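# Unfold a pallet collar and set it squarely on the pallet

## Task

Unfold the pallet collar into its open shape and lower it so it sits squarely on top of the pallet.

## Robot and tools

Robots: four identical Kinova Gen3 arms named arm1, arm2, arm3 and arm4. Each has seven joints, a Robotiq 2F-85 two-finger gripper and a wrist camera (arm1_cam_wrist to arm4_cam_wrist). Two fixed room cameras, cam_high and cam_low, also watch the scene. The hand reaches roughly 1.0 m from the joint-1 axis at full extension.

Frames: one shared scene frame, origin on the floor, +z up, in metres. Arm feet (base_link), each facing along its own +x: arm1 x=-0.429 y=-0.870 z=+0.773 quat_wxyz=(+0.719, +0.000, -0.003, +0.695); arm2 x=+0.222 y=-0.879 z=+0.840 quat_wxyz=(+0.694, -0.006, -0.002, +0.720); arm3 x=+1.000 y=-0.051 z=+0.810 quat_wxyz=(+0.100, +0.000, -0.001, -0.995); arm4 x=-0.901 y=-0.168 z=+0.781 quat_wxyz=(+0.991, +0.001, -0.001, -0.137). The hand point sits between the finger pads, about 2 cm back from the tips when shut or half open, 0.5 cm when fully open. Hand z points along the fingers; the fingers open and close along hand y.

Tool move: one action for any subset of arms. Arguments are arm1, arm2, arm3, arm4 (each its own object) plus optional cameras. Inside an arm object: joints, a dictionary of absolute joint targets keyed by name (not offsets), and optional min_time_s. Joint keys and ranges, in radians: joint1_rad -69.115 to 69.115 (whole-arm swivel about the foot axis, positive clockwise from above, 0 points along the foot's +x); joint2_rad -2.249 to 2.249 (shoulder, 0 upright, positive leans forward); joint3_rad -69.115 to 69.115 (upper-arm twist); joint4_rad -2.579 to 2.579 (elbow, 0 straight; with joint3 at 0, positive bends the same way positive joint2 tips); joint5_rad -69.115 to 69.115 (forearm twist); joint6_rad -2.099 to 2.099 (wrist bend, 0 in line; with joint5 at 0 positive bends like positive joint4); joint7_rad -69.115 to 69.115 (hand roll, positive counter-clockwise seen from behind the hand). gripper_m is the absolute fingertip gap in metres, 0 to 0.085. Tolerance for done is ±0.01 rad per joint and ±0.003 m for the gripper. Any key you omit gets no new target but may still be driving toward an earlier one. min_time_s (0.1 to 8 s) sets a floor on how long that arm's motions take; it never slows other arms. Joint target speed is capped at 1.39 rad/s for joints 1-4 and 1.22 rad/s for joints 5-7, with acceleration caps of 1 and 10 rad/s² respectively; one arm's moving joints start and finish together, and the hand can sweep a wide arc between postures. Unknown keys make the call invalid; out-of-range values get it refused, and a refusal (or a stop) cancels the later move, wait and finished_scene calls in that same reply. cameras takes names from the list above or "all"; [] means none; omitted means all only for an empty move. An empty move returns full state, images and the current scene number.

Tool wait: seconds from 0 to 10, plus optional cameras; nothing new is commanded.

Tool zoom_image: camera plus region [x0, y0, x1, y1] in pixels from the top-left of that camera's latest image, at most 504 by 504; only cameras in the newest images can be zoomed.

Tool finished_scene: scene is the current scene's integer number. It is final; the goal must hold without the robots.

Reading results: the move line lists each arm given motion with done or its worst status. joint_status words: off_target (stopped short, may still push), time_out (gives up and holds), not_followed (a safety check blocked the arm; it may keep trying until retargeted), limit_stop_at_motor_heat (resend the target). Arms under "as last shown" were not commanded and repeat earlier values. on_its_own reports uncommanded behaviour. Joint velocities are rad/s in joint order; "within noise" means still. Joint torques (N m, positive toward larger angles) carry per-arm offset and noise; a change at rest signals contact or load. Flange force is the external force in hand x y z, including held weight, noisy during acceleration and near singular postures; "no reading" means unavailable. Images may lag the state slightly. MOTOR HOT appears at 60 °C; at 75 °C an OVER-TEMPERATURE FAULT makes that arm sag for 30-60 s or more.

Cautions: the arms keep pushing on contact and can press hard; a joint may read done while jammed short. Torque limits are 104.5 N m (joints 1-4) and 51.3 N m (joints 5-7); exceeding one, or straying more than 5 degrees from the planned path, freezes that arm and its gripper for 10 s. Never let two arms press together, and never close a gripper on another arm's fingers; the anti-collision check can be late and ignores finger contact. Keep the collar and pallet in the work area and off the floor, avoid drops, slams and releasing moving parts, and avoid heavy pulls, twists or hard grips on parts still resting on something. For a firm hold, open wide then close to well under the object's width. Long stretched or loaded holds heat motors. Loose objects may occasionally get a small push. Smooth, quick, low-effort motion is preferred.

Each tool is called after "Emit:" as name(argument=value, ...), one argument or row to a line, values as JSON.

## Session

Emit:
move(
)

Scene clock: 0.00 s.
Joint torques (N m): no reading
Motor temperatures (°C): arm1=[34 32 25 30 34 44 43] | arm2=[29 34 26 28 44 34 40] | arm3=[30 32 28 30 38 40 37] | arm4=[34 36 32 30 38 48 36]
Flange force (N): no reading
Joint velocities: within noise
arm1.joint_positions: joint1_rad=-0.342 joint2_rad=-0.481 joint3_rad=-0.026 joint4_rad=+1.497 joint5_rad=-0.037 joint6_rad=+2.010 joint7_rad=+1.884 gripper_m=+0.085
arm1.joint_status: not commanded
arm1.hand: x=-0.4559 y=-0.7656 z=+1.2880 quat_wxyz=(-0.036, +0.897, -0.438, -0.047) (m; scene frame)
arm2.joint_positions: joint1_rad=+0.197 joint2_rad=-0.376 joint3_rad=-0.125 joint4_rad=+1.522 joint5_rad=-0.025 joint6_rad=+2.011 joint7_rad=+0.983 gripper_m=+0.085
arm2.joint_status: not commanded
arm2.hand: x=+0.2304 y=-0.7509 z=+1.3333 quat_wxyz=(-0.009, +0.456, -0.889, +0.019) (m; scene frame)
arm3.joint_positions: joint1_rad=-0.276 joint2_rad=-0.493 joint3_rad=-0.120 joint4_rad=+1.477 joint5_rad=-0.047 joint6_rad=+1.993 joint7_rad=+1.686 gripper_m=+0.085
arm3.joint_status: not commanded
arm3.hand: x=+0.9067 y=-0.1135 z=+1.3315 quat_wxyz=(-0.012, -0.932, -0.353, +0.080) (m; scene frame)
arm4.joint_positions: joint1_rad=-0.494 joint2_rad=-0.456 joint3_rad=-0.072 joint4_rad=+1.604 joint5_rad=-0.054 joint6_rad=+1.993 joint7_rad=+1.096 gripper_m=+0.085
arm4.joint_status: not commanded
arm4.hand: x=-0.8035 y=-0.1435 z=+1.2612 quat_wxyz=(+0.003, -0.085, -0.996, -0.009) (m; scene frame)
pictures: arm1_cam_wrist, arm2_cam_wrist, arm3_cam_wrist, arm4_cam_wrist, cam_high, cam_low
Images, in order (width x height): arm1_cam_wrist 896x504, arm2_cam_wrist 896x504, arm3_cam_wrist 896x504, arm4_cam_wrist 896x504, cam_high 896x504, cam_low 896x504.

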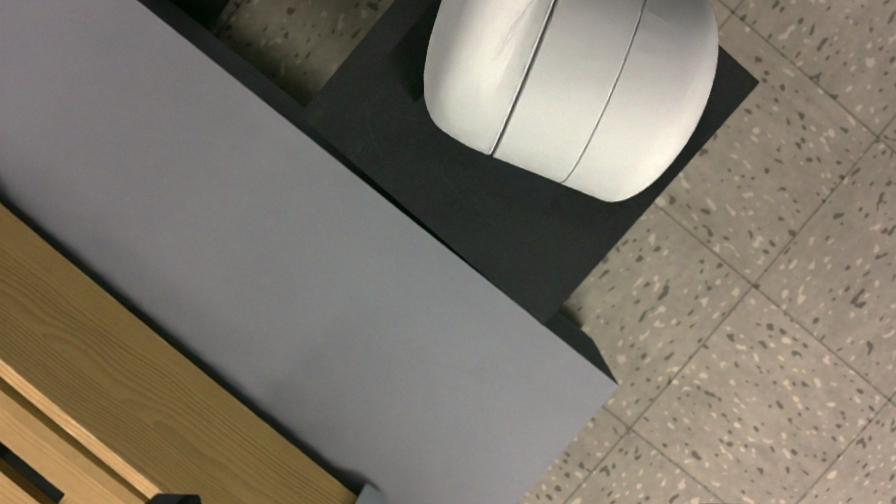

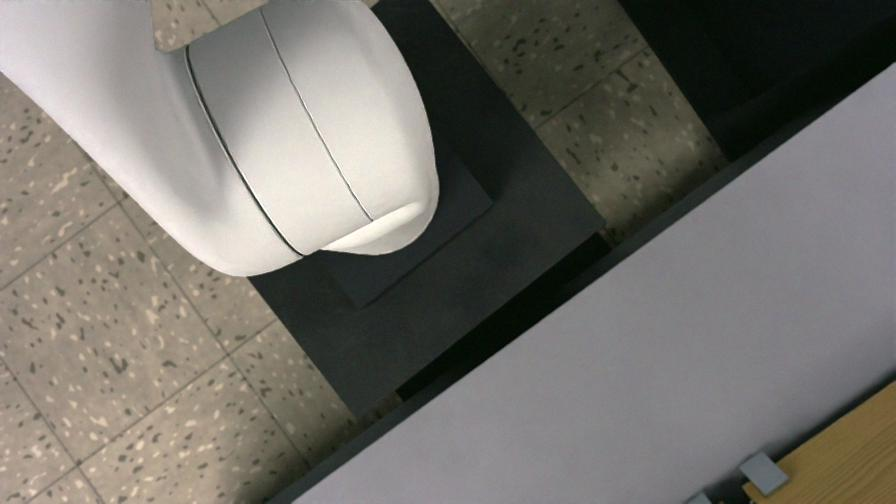

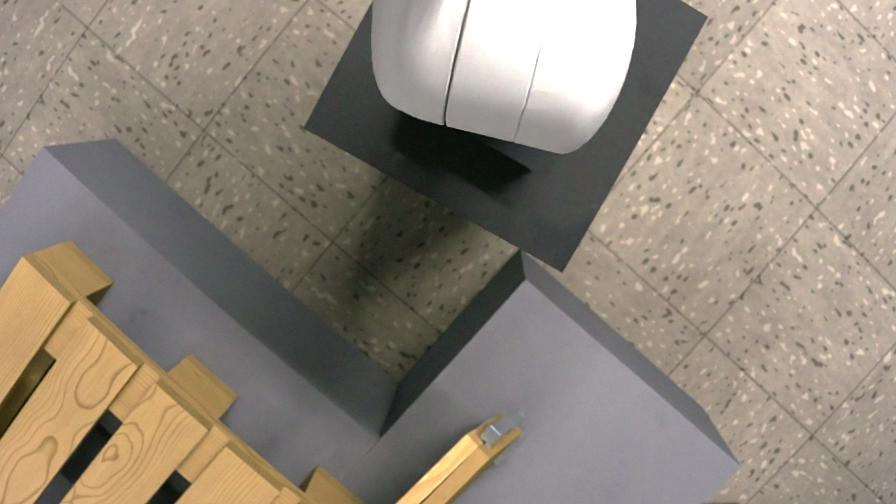

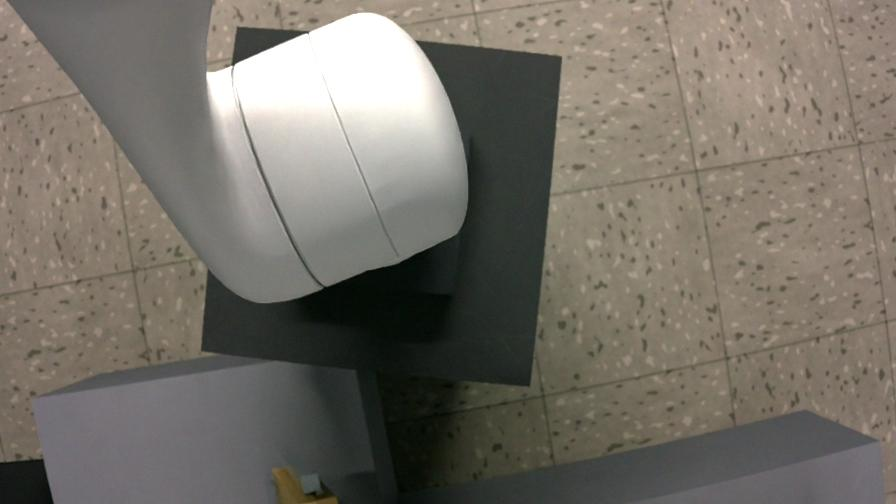

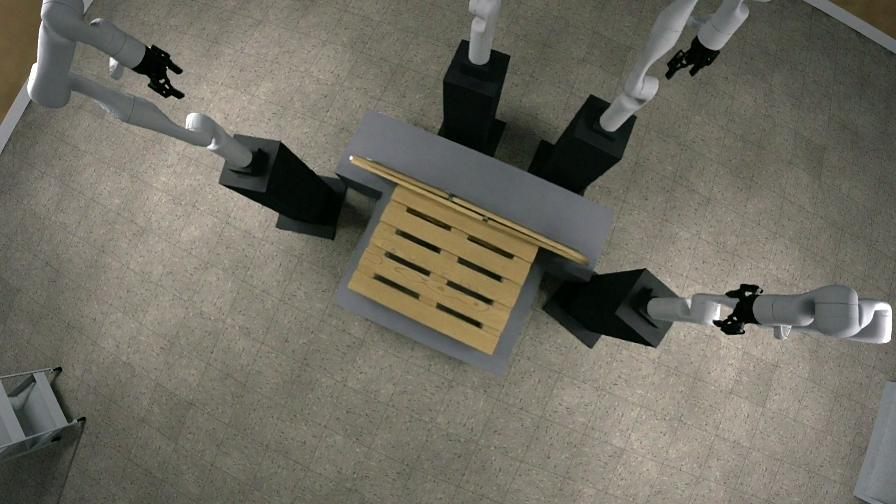

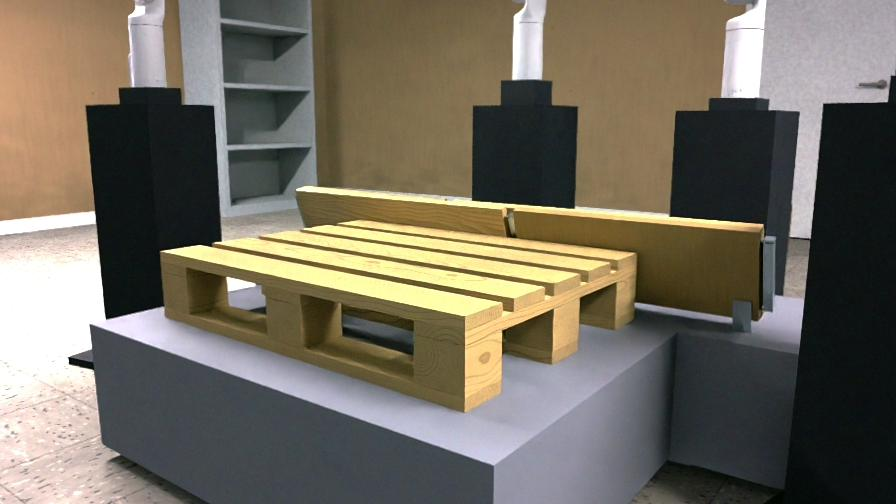

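Emit:
zoom_image(
  camera="cam_high",
  region=[340, 140, 480, 240],
)

Emit:
zoom_image(
  camera="cam_high",
  region=[470, 190, 610, 290],
)

Emit:
zoom_image(
  camera="cam_low",
  region=[280, 160, 540, 300],
)

Emit:
zoom_image(
  camera="cam_low",
  region=[480, 180, 800, 360],
)

Emit:
zoom_image(
  camera="arm3_cam_wrist",
  region=[380, 380, 580, 504],
)

Emit:
zoom_image(
  camera="arm2_cam_wrist",
  region=[640, 380, 896, 504],
)

Emit:
zoom_image(
  camera="arm1_cam_wrist",
  region=[0, 200, 400, 504],
)

Emit:
zoom_image(
  camera="arm4_cam_wrist",
  region=[240, 420, 400, 504],
)

Scaled by 3.600 from the camera's 896x504 image, which has a finer 1280x720 frame.

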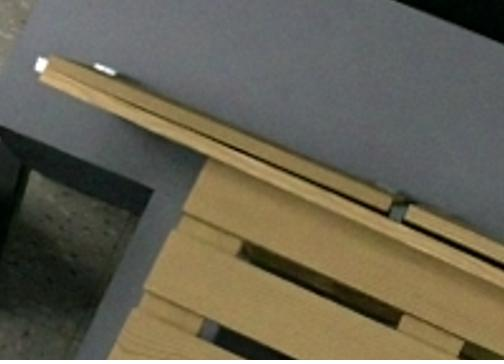

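Scaled by 3.600 from the camera's 896x504 image, which has a finer 1280x720 frame.

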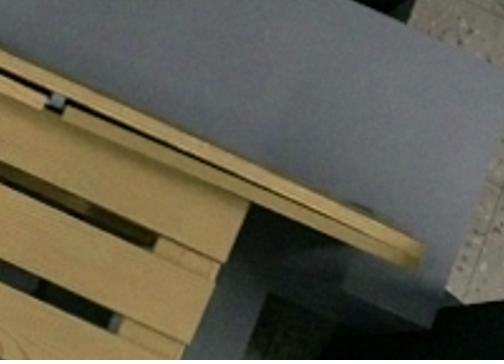

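Scaled by 1.938 from the camera's 896x504 image, which has a finer 1280x720 frame.

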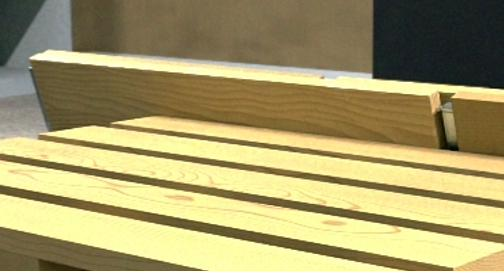

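Scaled by 1.575 from the camera's 896x504 image, which has a finer 1280x720 frame.

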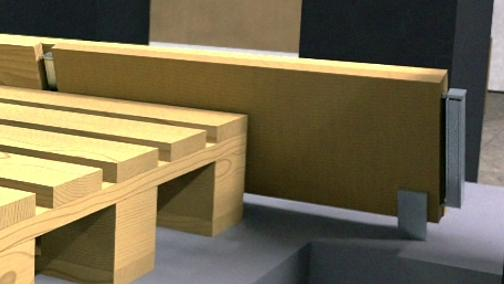

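Scaled by 2.520 from the camera's 896x504 image, which has a finer 1280x720 frame.

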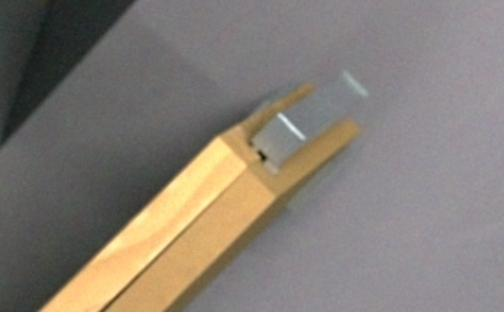

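Scaled by 1.969 from the camera's 896x504 image, which has a finer 1280x720 frame.

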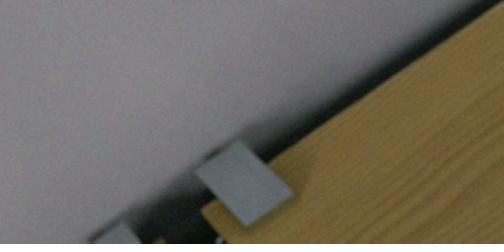

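Scaled by 1.260 from the camera's 896x504 image, which has a finer 1280x720 frame.

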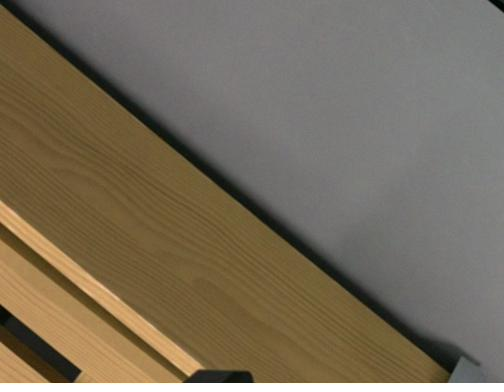

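Scaled by 3.150 from the camera's 896x504 image, which has a finer 1280x720 frame.

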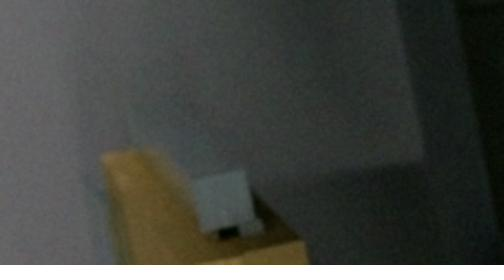

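Emit:
move(
  arm1={"joints": {"joint1_rad": 0.1428, "joint2_rad": 0.9418, "joint3_rad": 0, "joint4_rad": 1.5204, "joint5_rad": 0, "joint6_rad": 0.6794, "joint7_rad": 3.3183}, "min_time_s": 3},
  arm2={"joints": {"joint1_rad": -0.4002, "joint2_rad": 1.1276, "joint3_rad": 0, "joint4_rad": 1.334, "joint5_rad": 0, "joint6_rad": 0.68, "joint7_rad": 2.7046}, "min_time_s": 3},
  arm3={"joints": {"joint1_rad": -0.4139, "joint2_rad": 1.0227, "joint3_rad": 0, "joint4_rad": 1.4848, "joint5_rad": 0, "joint6_rad": 0.6341, "joint7_rad": 0.9565}, "min_time_s": 3},
  arm4={"joints": {"joint1_rad": 0.0842, "joint2_rad": 0.8333, "joint3_rad": 0, "joint4_rad": 1.8952, "joint5_rad": 0, "joint6_rad": 0.413, "joint7_rad": 1.9298}, "min_time_s": 3},
  cameras=["arm1_cam_wrist", "arm2_cam_wrist", "arm3_cam_wrist", "arm4_cam_wrist"],
)

Scene clock: 30.17 s.
Joint torques (N m): arm1=[0.21 -23.41 1.04 -6.86 -0.08 -0.22 0.25] | arm2=[-0.14 -22.95 0.13 -3.39 -0.15 -0.31 -0.4] | arm3=[0.4 -20.78 0.94 -5.6 0.08 -0.12 -0.18] | arm4=[-0.02 -19.31 2.38 -3.76 -0.07 0.12 -0.13]
Motor temperatures (°C): arm1=[34 32 25 30 34 44 43] | arm2=[29 34 26 28 44 34 40] | arm3=[30 32 28 30 38 40 37] | arm4=[34 36 32 30 38 48 36]
Flange force (N): arm1=[-1.0 2.0 2.4] | arm2=[-2.4 -9.0 -1.5] | arm3=[3.0 -1.4 -3.6] | arm4=[0.4 -0.7 1.8]
move: arm1 done; arm2 done; arm3 done; arm4 done
Joint velocities: within noise
arm1.joint_positions: joint1_rad=+0.143 joint2_rad=+0.942 joint3_rad=+0.000 joint4_rad=+1.520 joint5_rad=+0.000 joint6_rad=+0.679 joint7_rad=+3.318 gripper_m=+0.085
arm1.joint_status: all done
arm1.hand: x=-0.3096 y=-0.3450 z=+0.7522 quat_wxyz=(-0.002, +1.000, +0.000, +0.002) (m; scene frame)
arm2.joint_positions: joint1_rad=-0.400 joint2_rad=+1.128 joint3_rad=+0.000 joint4_rad=+1.334 joint5_rad=+0.000 joint6_rad=+0.680 joint7_rad=+2.705 gripper_m=+0.085
arm2.joint_status: all done
arm2.hand: x=+0.0017 y=-0.3457 z=+0.7438 quat_wxyz=(+0.003, +1.000, +0.000, +0.006) (m; scene frame)
arm3.joint_positions: joint1_rad=-0.414 joint2_rad=+1.023 joint3_rad=+0.000 joint4_rad=+1.485 joint5_rad=+0.000 joint6_rad=+0.634 joint7_rad=+0.956 gripper_m=+0.085
arm3.joint_status: all done
arm3.hand: x=+0.5401 y=-0.3446 z=+0.7495 quat_wxyz=(-0.001, -1.000, +0.000, +0.000) (m; scene frame)
arm4.joint_positions: joint1_rad=+0.084 joint2_rad=+0.833 joint3_rad=+0.000 joint4_rad=+1.895 joint5_rad=+0.000 joint6_rad=+0.413 joint7_rad=+1.930 gripper_m=+0.085
arm4.joint_status: all done
arm4.hand: x=-0.4996 y=-0.3449 z=+0.7496 quat_wxyz=(-0.001, +0.000, -1.000, -0.001) (m; scene frame)
pictures: arm1_cam_wrist, arm2_cam_wrist, arm3_cam_wrist, arm4_cam_wrist
Images, in order (width x height): arm1_cam_wrist 896x504, arm2_cam_wrist 896x504, arm3_cam_wrist 896x504, arm4_cam_wrist 896x504.

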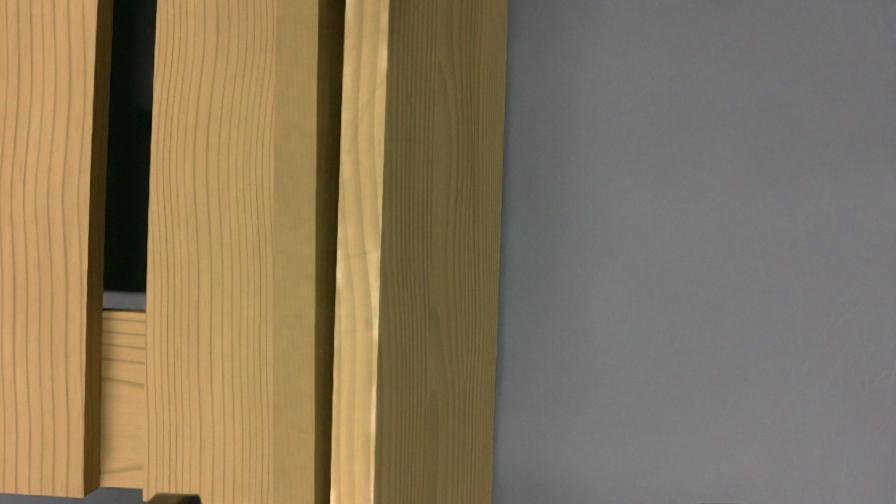

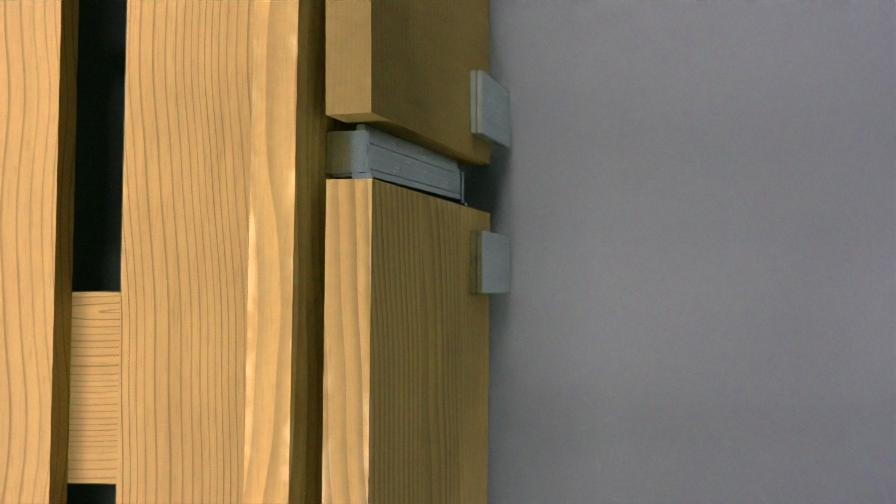

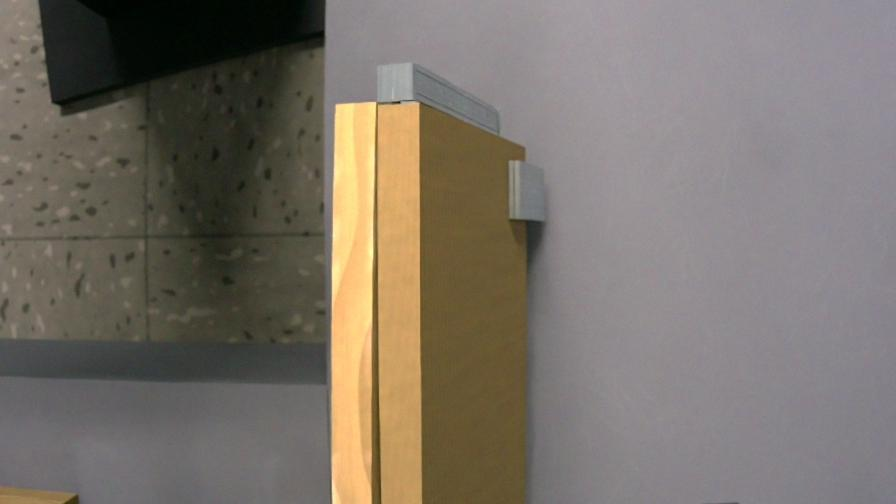

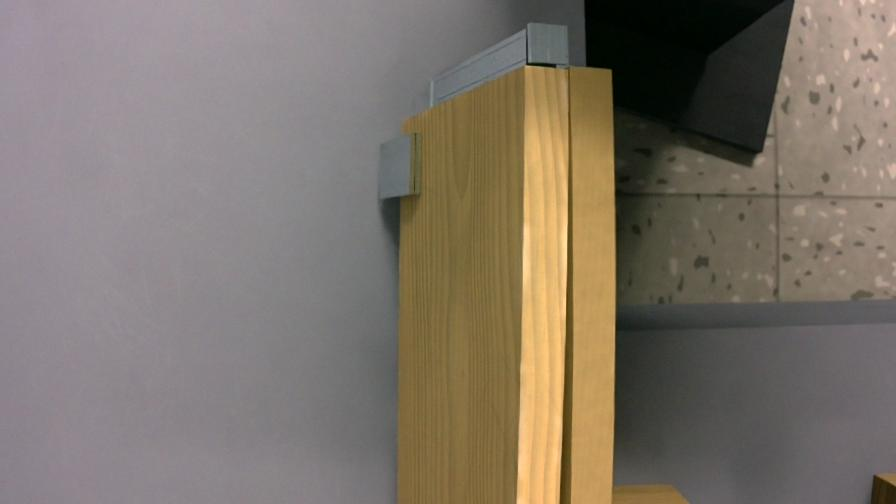

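Emit:
zoom_image(
  camera="arm2_cam_wrist",
  region=[220, 60, 520, 310],
)

Emit:
zoom_image(
  camera="arm1_cam_wrist",
  region=[240, 0, 520, 504],
)

Scaled by 1.680 from the camera's 896x504 image, which has a finer 1280x720 frame.

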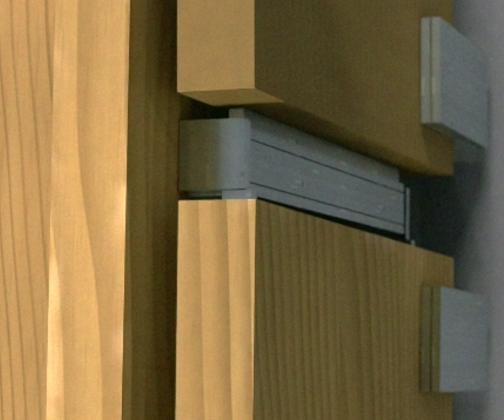

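Scaled by 1.000.

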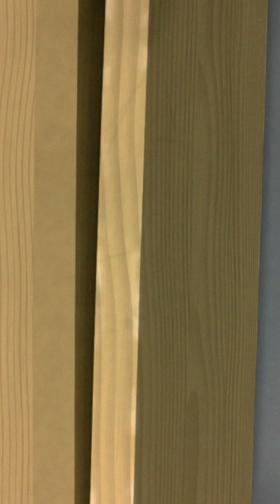

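Emit:
move(
  cameras=["cam_high"],
)

Emit:
zoom_image(
  camera="cam_high",
  region=[330, 160, 560, 370],
)

Scene clock: 64.30 s.
Joint torques (N m): arm1=[0.25 -23.39 1.03 -6.81 -0.1 -0.18 0.31] | arm2=[-0.22 -23.07 0.24 -3.33 -0.14 -0.24 -0.46] | arm3=[0.38 -20.75 0.99 -5.57 0.14 -0.15 -0.21] | arm4=[-0.05 -19.28 2.41 -3.76 -0.08 0.07 -0.13]
Motor temperatures (°C): arm1=[34 32 25 30 34 44 43] | arm2=[29 34 26 28 44 34 40] | arm3=[30 33 28 30 38 40 37] | arm4=[34 36 32 30 38 48 36]
Flange force (N): arm1=[-1.2 1.9 2.4] | arm2=[-2.3 -9.4 -1.2] | arm3=[2.8 -1.4 -3.7] | arm4=[0.4 -0.9 1.6]
Joint velocities: within noise
arm1.joint_positions: joint1_rad=+0.143 joint2_rad=+0.942 joint3_rad=+0.000 joint4_rad=+1.520 joint5_rad=+0.000 joint6_rad=+0.679 joint7_rad=+3.318 gripper_m=+0.085
arm1.joint_status: all done
arm1.hand: x=-0.3096 y=-0.3450 z=+0.7522 quat_wxyz=(-0.002, +1.000, -0.001, +0.002) (m; scene frame)
arm2.joint_positions: joint1_rad=-0.400 joint2_rad=+1.128 joint3_rad=+0.000 joint4_rad=+1.334 joint5_rad=+0.000 joint6_rad=+0.680 joint7_rad=+2.705 gripper_m=+0.085
arm2.joint_status: all done
arm2.hand: x=+0.0017 y=-0.3457 z=+0.7438 quat_wxyz=(+0.003, +1.000, +0.000, +0.006) (m; scene frame)
arm3.joint_positions: joint1_rad=-0.414 joint2_rad=+1.023 joint3_rad=+0.000 joint4_rad=+1.485 joint5_rad=+0.000 joint6_rad=+0.634 joint7_rad=+0.956 gripper_m=+0.085
arm3.joint_status: all done
arm3.hand: x=+0.5401 y=-0.3446 z=+0.7495 quat_wxyz=(-0.001, -1.000, +0.000, +0.000) (m; scene frame)
arm4.joint_positions: joint1_rad=+0.084 joint2_rad=+0.833 joint3_rad=+0.000 joint4_rad=+1.895 joint5_rad=+0.000 joint6_rad=+0.413 joint7_rad=+1.930 gripper_m=+0.085
arm4.joint_status: all done
arm4.hand: x=-0.4996 y=-0.3449 z=+0.7496 quat_wxyz=(-0.001, +0.000, -1.000, -0.001) (m; scene frame)
pictures: cam_high
Images, in order (width x height): cam_high 896x504.

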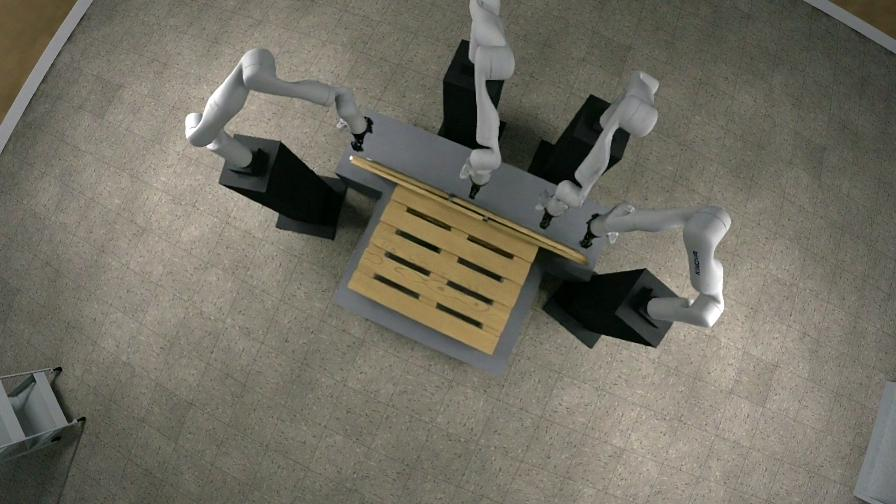

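Scaled by 2.191 from the camera's 896x504 image, which has a finer 1280x720 frame.

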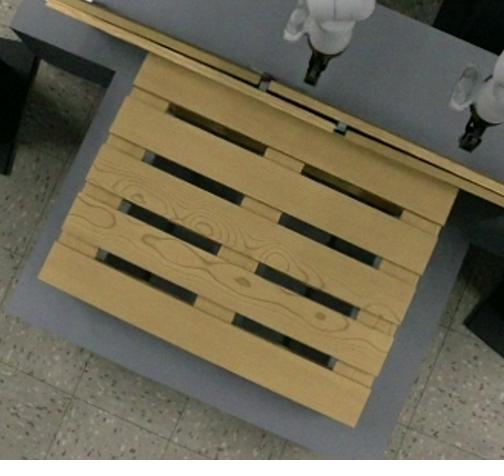

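Emit:
move(
  arm2={"joints": {"joint1_rad": -0.3304, "joint2_rad": 1.6078, "joint4_rad": 0.9282, "joint6_rad": 0.6057, "joint7_rad": 2.7604, "gripper_m": 0.0225}, "min_time_s": 2},
  arm3={"joints": {"joint1_rad": 0.4691, "joint2_rad": 1.1653, "joint4_rad": 1.0951, "joint6_rad": 0.8813, "joint7_rad": 3.3667}, "min_time_s": 2},
  arm4={"joints": {"joint1_rad": -0.7388, "joint2_rad": 0.9891, "joint4_rad": 1.4318, "joint6_rad": 0.7207, "joint7_rad": 2.6339}, "min_time_s": 2},
  cameras=["arm2_cam_wrist", "arm3_cam_wrist", "arm4_cam_wrist"],
)

Scene clock: 106.33 s.
Joint torques (N m): arm1=[0.18 -23.38 0.98 -6.84 -0.1 -0.16 0.29] | arm2=[-0.01 -19.07 0.2 -1.37 -0.08 -0.22 -0.38] | arm3=[0.31 -23.58 1.03 -7.19 0.18 -0.2 -0.18] | arm4=[-0.01 -23.37 2.49 -6.22 -0.04 0.04 -0.14]
Motor temperatures (°C): arm1=[34 33 25 30 34 43 43] | arm2=[29 35 26 28 44 34 40] | arm3=[30 33 28 30 38 40 37] | arm4=[34 36 32 30 38 48 36]
Flange force (N): arm1=[-1.1 2.1 2.5] | arm2=[-2.8 -10.9 -5.8] | arm3=[-1.5 4.4 -3.6] | arm4=[0.8 0.2 0.9]
move: arm2 done; arm3 done; arm4 done
Joint velocities: within noise
arm1: as last shown
arm2.joint_positions: joint1_rad=-0.330 joint2_rad=+1.608 joint3_rad=+0.000 joint4_rad=+0.928 joint5_rad=+0.000 joint6_rad=+0.606 joint7_rad=+2.760 gripper_m=+0.022
arm2.joint_status: all done
arm2.hand: x=+0.0342 y=-0.3125 z=+0.5339 quat_wxyz=(+0.003, +1.000, -0.007, +0.006) (m; scene frame)
arm3.joint_positions: joint1_rad=+0.469 joint2_rad=+1.165 joint3_rad=+0.000 joint4_rad=+1.095 joint5_rad=+0.000 joint6_rad=+0.881 joint7_rad=+3.367 gripper_m=+0.085
arm3.joint_status: all done
arm3.hand: x=+0.4003 y=+0.1405 z=+0.7488 quat_wxyz=(-0.001, -0.722, -0.691, +0.000) (m; scene frame)
arm4.joint_positions: joint1_rad=-0.739 joint2_rad=+0.989 joint3_rad=+0.000 joint4_rad=+1.432 joint5_rad=+0.000 joint6_rad=+0.721 joint7_rad=+2.634 gripper_m=+0.085
arm4.joint_status: all done
arm4.hand: x=-0.3893 y=+0.0601 z=+0.7505 quat_wxyz=(-0.001, +0.691, -0.723, +0.000) (m; scene frame)
pictures: arm2_cam_wrist, arm3_cam_wrist, arm4_cam_wrist
Images, in order (width x height): arm2_cam_wrist 896x504, arm3_cam_wrist 896x504, arm4_cam_wrist 896x504.

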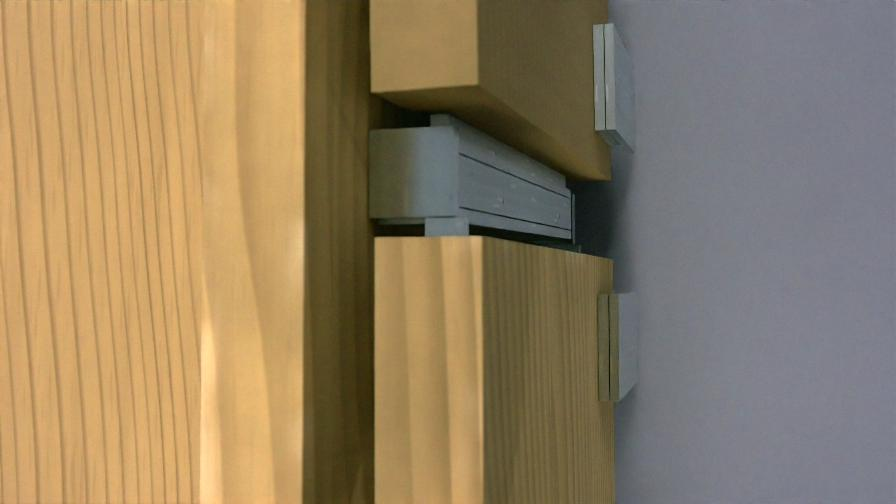

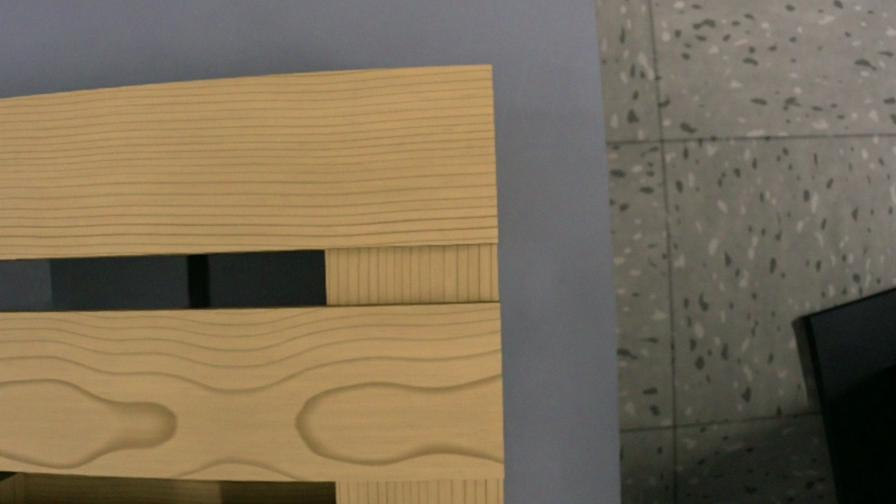

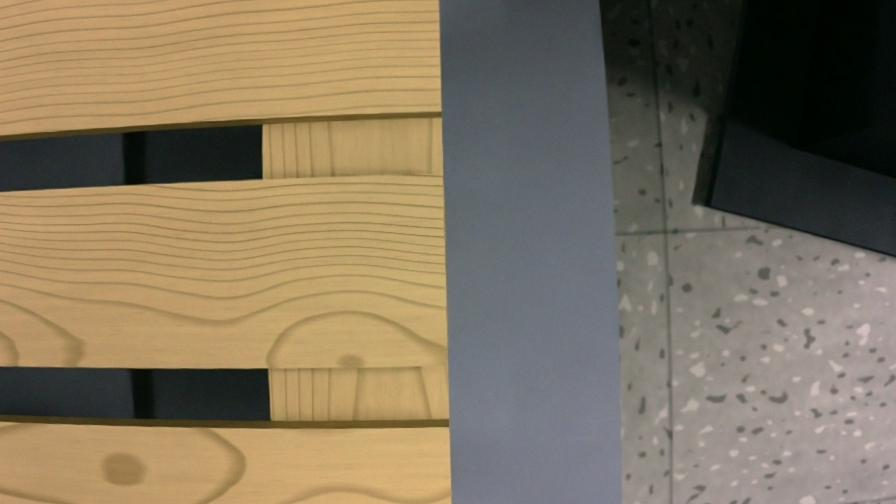

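Emit:
move(
  cameras=["arm2_cam_wrist"],
)

Scene clock: 112.87 s.
Joint torques (N m): arm1=[0.14 -23.48 1.07 -6.78 -0.09 -0.19 0.28] | arm2=[-0.02 -19.05 0.19 -1.32 -0.13 -0.26 -0.35] | arm3=[0.36 -23.67 1.08 -7.24 0.14 -0.17 -0.17] | arm4=[-0.03 -23.36 2.49 -6.23 -0.04 0.04 -0.12]
Motor temperatures (°C): arm1=[34 33 25 30 34 43 43] | arm2=[29 35 26 28 44 34 40] | arm3=[30 33 28 30 38 40 37] | arm4=[34 36 32 30 38 48 36]
Flange force (N): arm1=[-0.9 1.7 2.6] | arm2=[-3.0 -11.3 -5.8] | arm3=[-1.6 4.6 -3.4] | arm4=[0.8 0.3 0.9]
Joint velocities: within noise
arm1.joint_positions: joint1_rad=+0.143 joint2_rad=+0.942 joint3_rad=+0.000 joint4_rad=+1.520 joint5_rad=+0.000 joint6_rad=+0.679 joint7_rad=+3.318 gripper_m=+0.085
arm1.joint_status: not commanded
arm1.hand: x=-0.3096 y=-0.3450 z=+0.7522 quat_wxyz=(-0.002, +1.000, -0.001, +0.002) (m; scene frame)
arm2.joint_positions: joint1_rad=-0.330 joint2_rad=+1.608 joint3_rad=+0.000 joint4_rad=+0.928 joint5_rad=+0.000 joint6_rad=+0.606 joint7_rad=+2.760 gripper_m=+0.022
arm2.joint_status: all done
arm2.hand: x=+0.0342 y=-0.3125 z=+0.5339 quat_wxyz=(+0.003, +1.000, -0.007, +0.006) (m; scene frame)
arm3.joint_positions: joint1_rad=+0.469 joint2_rad=+1.165 joint3_rad=+0.000 joint4_rad=+1.095 joint5_rad=+0.000 joint6_rad=+0.881 joint7_rad=+3.367 gripper_m=+0.085
arm3.joint_status: all done
arm3.hand: x=+0.4003 y=+0.1405 z=+0.7487 quat_wxyz=(-0.001, -0.722, -0.691, +0.000) (m; scene frame)
arm4.joint_positions: joint1_rad=-0.739 joint2_rad=+0.989 joint3_rad=+0.000 joint4_rad=+1.432 joint5_rad=+0.000 joint6_rad=+0.721 joint7_rad=+2.634 gripper_m=+0.085
arm4.joint_status: all done
arm4.hand: x=-0.3893 y=+0.0600 z=+0.7505 quat_wxyz=(-0.001, +0.691, -0.723, +0.000) (m; scene frame)
pictures: arm2_cam_wrist
Images, in order (width x height): arm2_cam_wrist 896x504.

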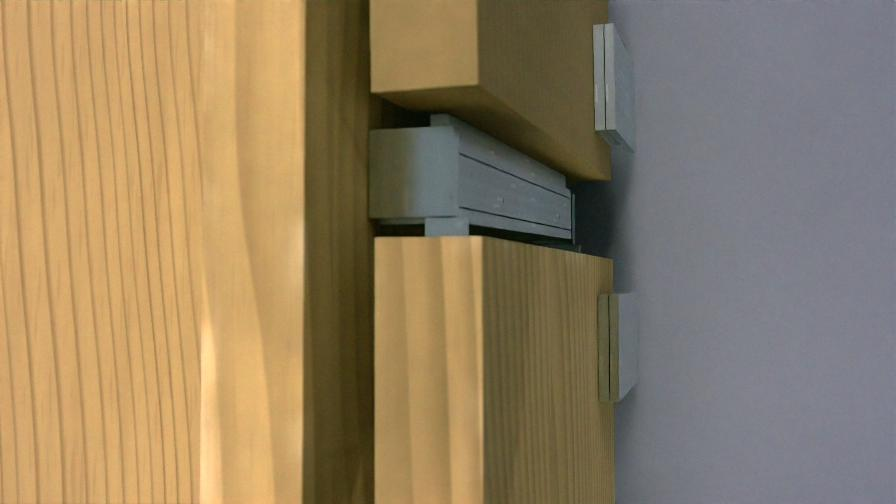

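Emit:
move(
  arm2={"joints": {"joint1_rad": -0.32952, "joint2_rad": 1.65737, "joint4_rad": 0.8684, "joint6_rad": 0.61582, "joint7_rad": 2.76129}, "min_time_s": 1.0},
  cameras=["arm2_cam_wrist"],
)

Scene clock: 118.93 s.
Joint torques (N m): arm1=[0.15 -23.42 0.96 -6.82 -0.09 -0.2 0.29] | arm2=[0.72 14.79 0.54 1.7 0.38 -6.13 -0.33] | arm3=[0.33 -23.58 1.02 -7.26 0.18 -0.2 -0.16] | arm4=[-0.05 -23.4 2.49 -6.22 -0.03 0.05 -0.15]
Motor temperatures (°C): arm1=[34 33 25 30 34 43 43] | arm2=[29 35 26 28 44 34 40] | arm3=[30 33 28 30 38 40 37] | arm4=[34 36 32 30 38 48 36]
Flange force (N): arm1=[-0.9 1.8 2.5] | arm2=[1.7 5.8 -80.1] | arm3=[-1.7 4.8 -3.6] | arm4=[0.8 0.2 1.0]
move: arm2 done
Joint velocities: within noise
arm1, arm3, arm4: as last shown
arm2.joint_positions: joint1_rad=-0.330 joint2_rad=+1.657 joint3_rad=+0.000 joint4_rad=+0.868 joint5_rad=+0.000 joint6_rad=+0.616 joint7_rad=+2.761 gripper_m=+0.022
arm2.joint_status: all done
arm2.hand: x=+0.0344 y=-0.3111 z=+0.5150 quat_wxyz=(+0.003, +1.000, -0.007, +0.006) (m; scene frame)
pictures: arm2_cam_wrist
Images, in order (width x height): arm2_cam_wrist 896x504.

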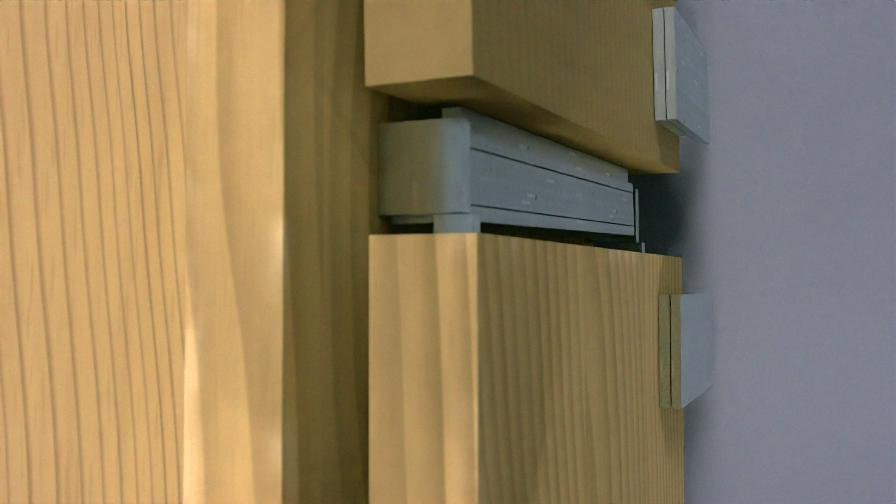

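Emit:
move(
  arm2={"joints": {"joint1_rad": -0.3304, "joint2_rad": 1.6078, "joint4_rad": 0.9282, "joint6_rad": 0.6057, "joint7_rad": 2.7604}, "min_time_s": 1.0},
  cameras=["arm2_cam_wrist", "cam_high", "cam_low"],
)

Scene clock: 126.67 s.
Joint torques (N m): arm1=[0.07 -23.43 1.07 -6.81 -0.12 -0.17 0.29] | arm2=[-0.11 -24.24 0.25 -2.88 -0.18 -0.27 -0.33] | arm3=[0.35 -23.54 1 -7.26 0.14 -0.2 -0.18] | arm4=[-0.04 -23.38 2.52 -6.23 -0.04 0.05 -0.13]
Motor temperatures (°C): arm1=[34 33 25 30 34 43 43] | arm2=[29 35 26 28 44 34 40] | arm3=[30 34 28 30 38 39 37] | arm4=[34 36 32 30 38 48 36]
Flange force (N): arm1=[-0.8 1.9 2.6] | arm2=[-2.9 -11.3 2.9] | arm3=[-1.7 4.9 -3.6] | arm4=[0.9 0.3 1.0]
move: arm2 done
Joint velocities: within noise
arm1, arm3, arm4: as last shown
arm2.joint_positions: joint1_rad=-0.330 joint2_rad=+1.608 joint3_rad=+0.000 joint4_rad=+0.928 joint5_rad=+0.000 joint6_rad=+0.606 joint7_rad=+2.760 gripper_m=+0.022
arm2.joint_status: all done
arm2.hand: x=+0.0342 y=-0.3125 z=+0.5339 quat_wxyz=(+0.003, +1.000, -0.007, +0.006) (m; scene frame)
pictures: arm2_cam_wrist, cam_high, cam_low
Images, in order (width x height): arm2_cam_wrist 896x504, cam_high 896x504, cam_low 896x504.

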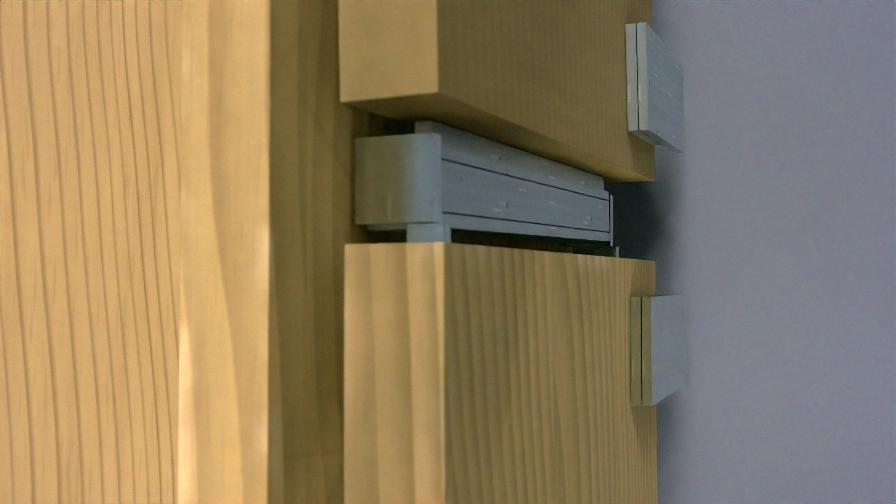

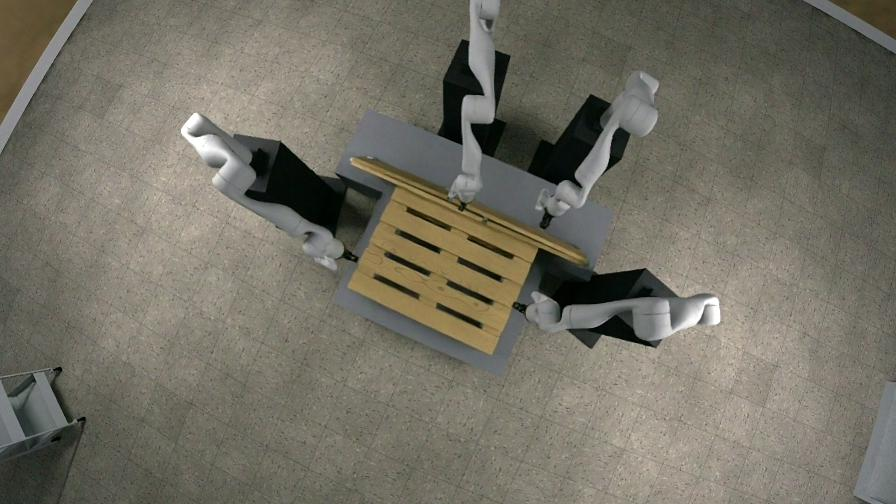

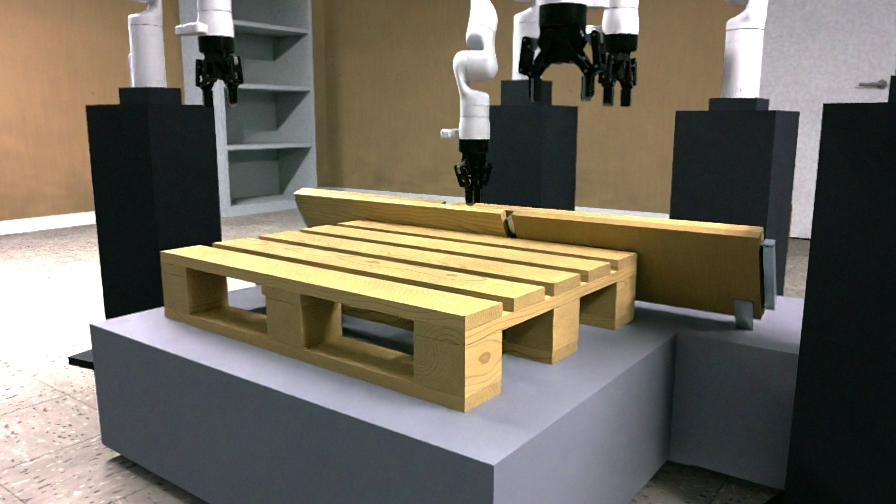

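Emit:
zoom_image(
  camera="cam_low",
  region=[600, 190, 820, 350],
)

Emit:
zoom_image(
  camera="cam_low",
  region=[270, 170, 560, 280],
)

Scaled by 2.291 from the camera's 896x504 image, which has a finer 1280x720 frame.

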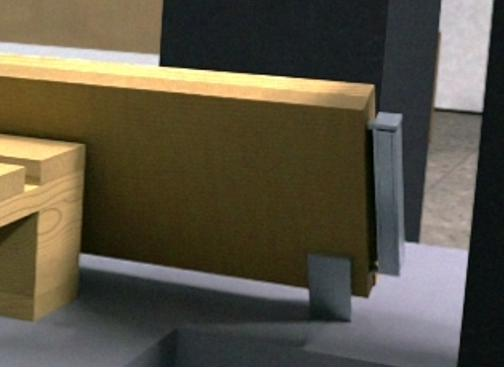

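Scaled by 1.738 from the camera's 896x504 image, which has a finer 1280x720 frame.

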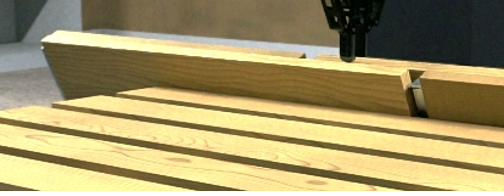

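Emit:
move(
  arm2={"joints": {"joint1_rad": -0.33037, "joint2_rad": 1.46818, "joint4_rad": 1.06029, "joint6_rad": 0.61313, "joint7_rad": 2.7604}, "min_time_s": 1.5},
  arm3={"joints": {"joint1_rad": -0.42476, "joint2_rad": 1.27697, "joint4_rad": 1.63154, "joint6_rad": 0.23308, "joint7_rad": 4.08726}, "min_time_s": 2.0},
  arm4={"joints": {"joint1_rad": 0.03082, "joint2_rad": 1.20197, "joint4_rad": 2.16094, "joint6_rad": -0.22132, "joint7_rad": 1.87633}, "min_time_s": 2.0},
  cameras=["arm3_cam_wrist", "arm4_cam_wrist"],
)

Scene clock: 174.67 s.
Joint torques (N m): arm1=[0.17 -23.4 1.02 -6.81 -0.09 -0.18 0.28] | arm2=[-0.27 -24.27 0.24 -2.9 -0.16 -0.29 -0.41] | arm3=[0.33 -19.74 1.07 -2.39 0.13 -0.25 -0.16] | arm4=[-0.07 -17.68 2.5 2.09 -0.08 0.06 -0.12]
Motor temperatures (°C): arm1=[34 33 25 30 34 43 43] | arm2=[29 36 26 28 44 34 40] | arm3=[30 34 28 30 38 39 37] | arm4=[34 37 32 30 38 48 36]
Flange force (N): arm1=[-1.0 1.9 2.5] | arm2=[-2.3 -10.9 1.5] | arm3=[-1.3 0.2 -4.5] | arm4=[0.2 0.6 2.3]
move: arm2 done; arm3 done; arm4 done
Joint velocities: within noise
arm1: as last shown
arm2.joint_positions: joint1_rad=-0.330 joint2_rad=+1.468 joint3_rad=+0.000 joint4_rad=+1.060 joint5_rad=+0.000 joint6_rad=+0.613 joint7_rad=+2.760 gripper_m=+0.022
arm2.joint_status: all done
arm2.hand: x=+0.0335 y=-0.3121 z=+0.5939 quat_wxyz=(+0.003, +1.000, -0.007, +0.006) (m; scene frame)
arm3.joint_positions: joint1_rad=-0.425 joint2_rad=+1.277 joint3_rad=+0.000 joint4_rad=+1.632 joint5_rad=+0.000 joint6_rad=+0.233 joint7_rad=+4.087 gripper_m=+0.085
arm3.joint_status: all done
arm3.hand: x=+0.6002 y=-0.3088 z=+0.5995 quat_wxyz=(+0.000, +0.000, -1.000, +0.001) (m; scene frame)
arm4.joint_positions: joint1_rad=+0.031 joint2_rad=+1.202 joint3_rad=+0.000 joint4_rad=+2.161 joint5_rad=+0.000 joint6_rad=-0.221 joint7_rad=+1.876 gripper_m=+0.085
arm4.joint_status: all done
arm4.hand: x=-0.5993 y=-0.2885 z=+0.5995 quat_wxyz=(-0.001, +0.000, -1.000, -0.001) (m; scene frame)
pictures: arm3_cam_wrist, arm4_cam_wrist
Images, in order (width x height): arm3_cam_wrist 896x504, arm4_cam_wrist 896x504.

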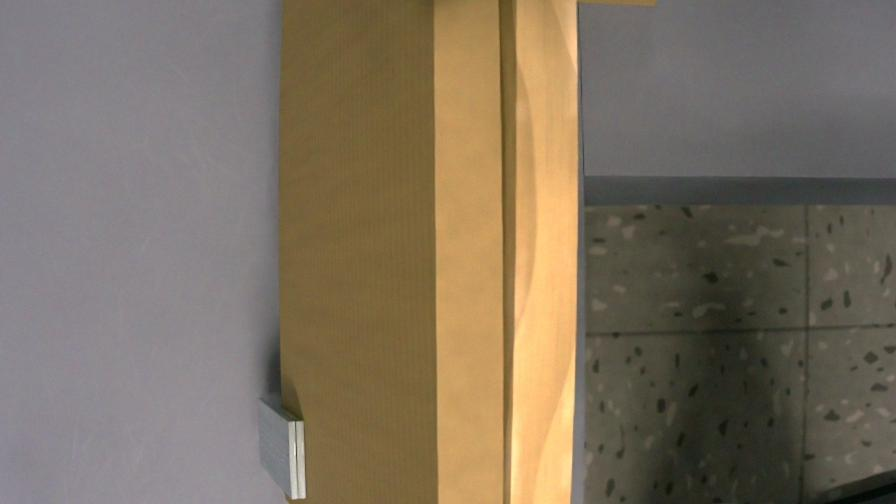

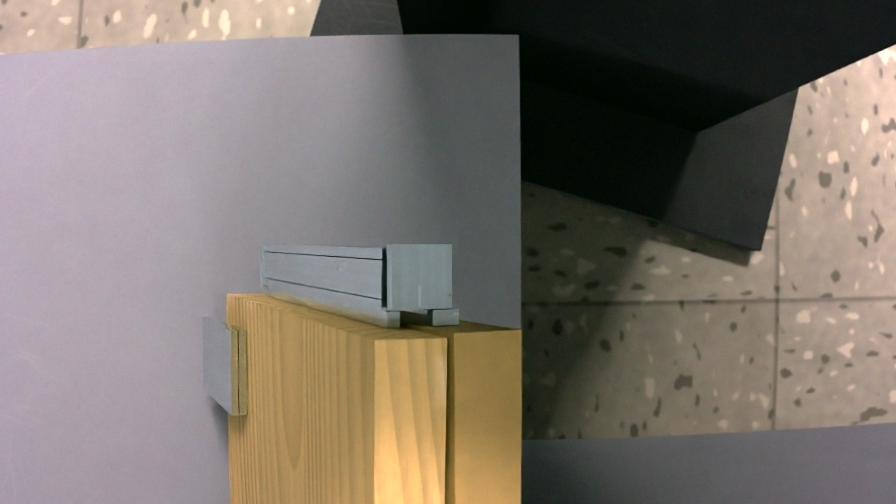

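Emit:
move(
  arm3={"joints": {"joint1_rad": -0.41614, "joint2_rad": 1.5683, "joint4_rad": 1.40748, "joint6_rad": 0.16581, "joint7_rad": 4.09588}, "min_time_s": 2.0},
  arm4={"joints": {"joint1_rad": 0.05568, "joint2_rad": 1.52296, "joint4_rad": 1.92079, "joint6_rad": -0.30216, "joint7_rad": 1.90119}, "min_time_s": 2.0},
  cameras=["arm3_cam_wrist", "arm4_cam_wrist"],
)

Scene clock: 181.57 s.
Joint torques (N m): arm1=[0.18 -23.41 1.03 -6.85 -0.1 -0.17 0.31] | arm2=[-0.2 -24.21 0.1 -2.93 -0.19 -0.25 -0.37] | arm3=[0.36 -20.02 1.13 -1.84 0.13 -0.24 -0.19] | arm4=[-0.01 -18.31 2.57 2.82 -0.08 0.09 -0.12]
Motor temperatures (°C): arm1=[34 33 25 30 34 43 43] | arm2=[29 37 26 28 44 34 40] | arm3=[30 34 28 30 38 39 37] | arm4=[34 37 32 30 38 48 36]
Flange force (N): arm1=[-1.1 2.0 2.5] | arm2=[-2.3 -10.4 1.3] | arm3=[-1.3 0.1 -4.7] | arm4=[0.2 1.0 2.1]
move: arm3 done; arm4 done
Joint velocities: within noise
arm1, arm2: as last shown
arm3.joint_positions: joint1_rad=-0.416 joint2_rad=+1.568 joint3_rad=+0.000 joint4_rad=+1.407 joint5_rad=+0.000 joint6_rad=+0.166 joint7_rad=+4.096 gripper_m=+0.085
arm3.joint_status: all done
arm3.hand: x=+0.6001 y=-0.3040 z=+0.4745 quat_wxyz=(+0.000, +0.000, -1.000, +0.001) (m; scene frame)
arm4.joint_positions: joint1_rad=+0.056 joint2_rad=+1.523 joint3_rad=+0.000 joint4_rad=+1.921 joint5_rad=+0.000 joint6_rad=-0.302 joint7_rad=+1.901 gripper_m=+0.085
arm4.joint_status: all done
arm4.hand: x=-0.5991 y=-0.2968 z=+0.4745 quat_wxyz=(-0.001, +0.000, -1.000, -0.001) (m; scene frame)
pictures: arm3_cam_wrist, arm4_cam_wrist
Images, in order (width x height): arm3_cam_wrist 896x504, arm4_cam_wrist 896x504.

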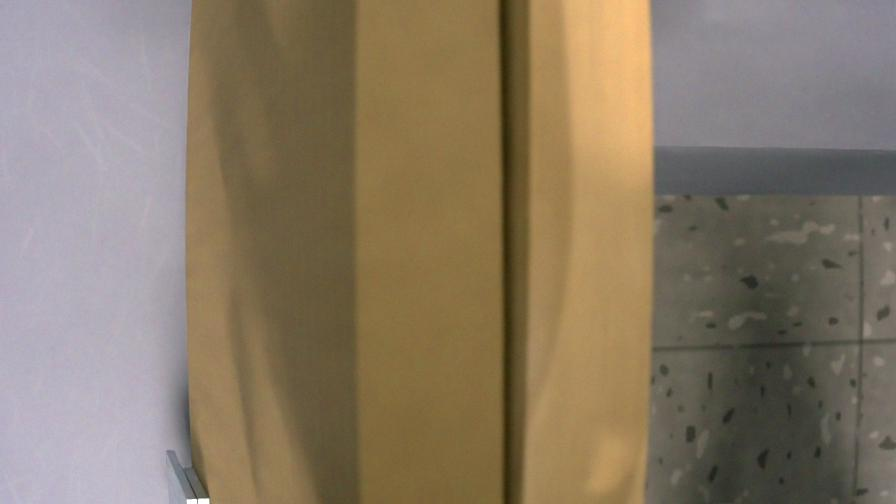

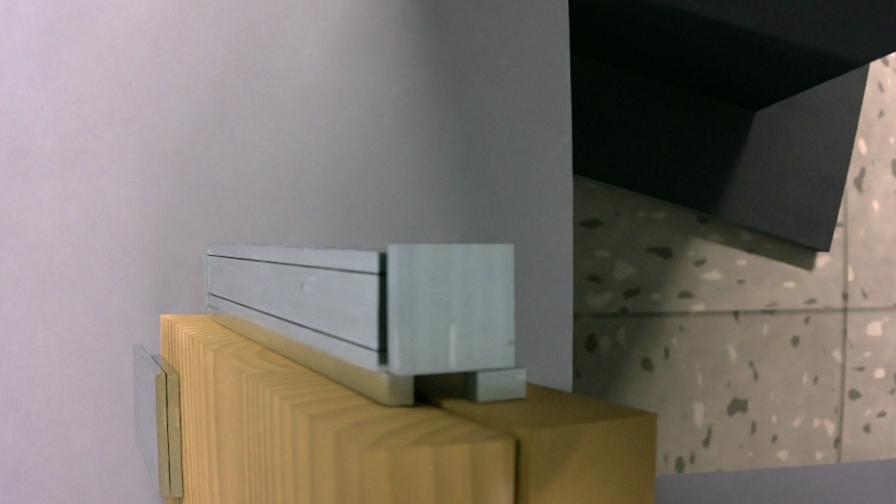

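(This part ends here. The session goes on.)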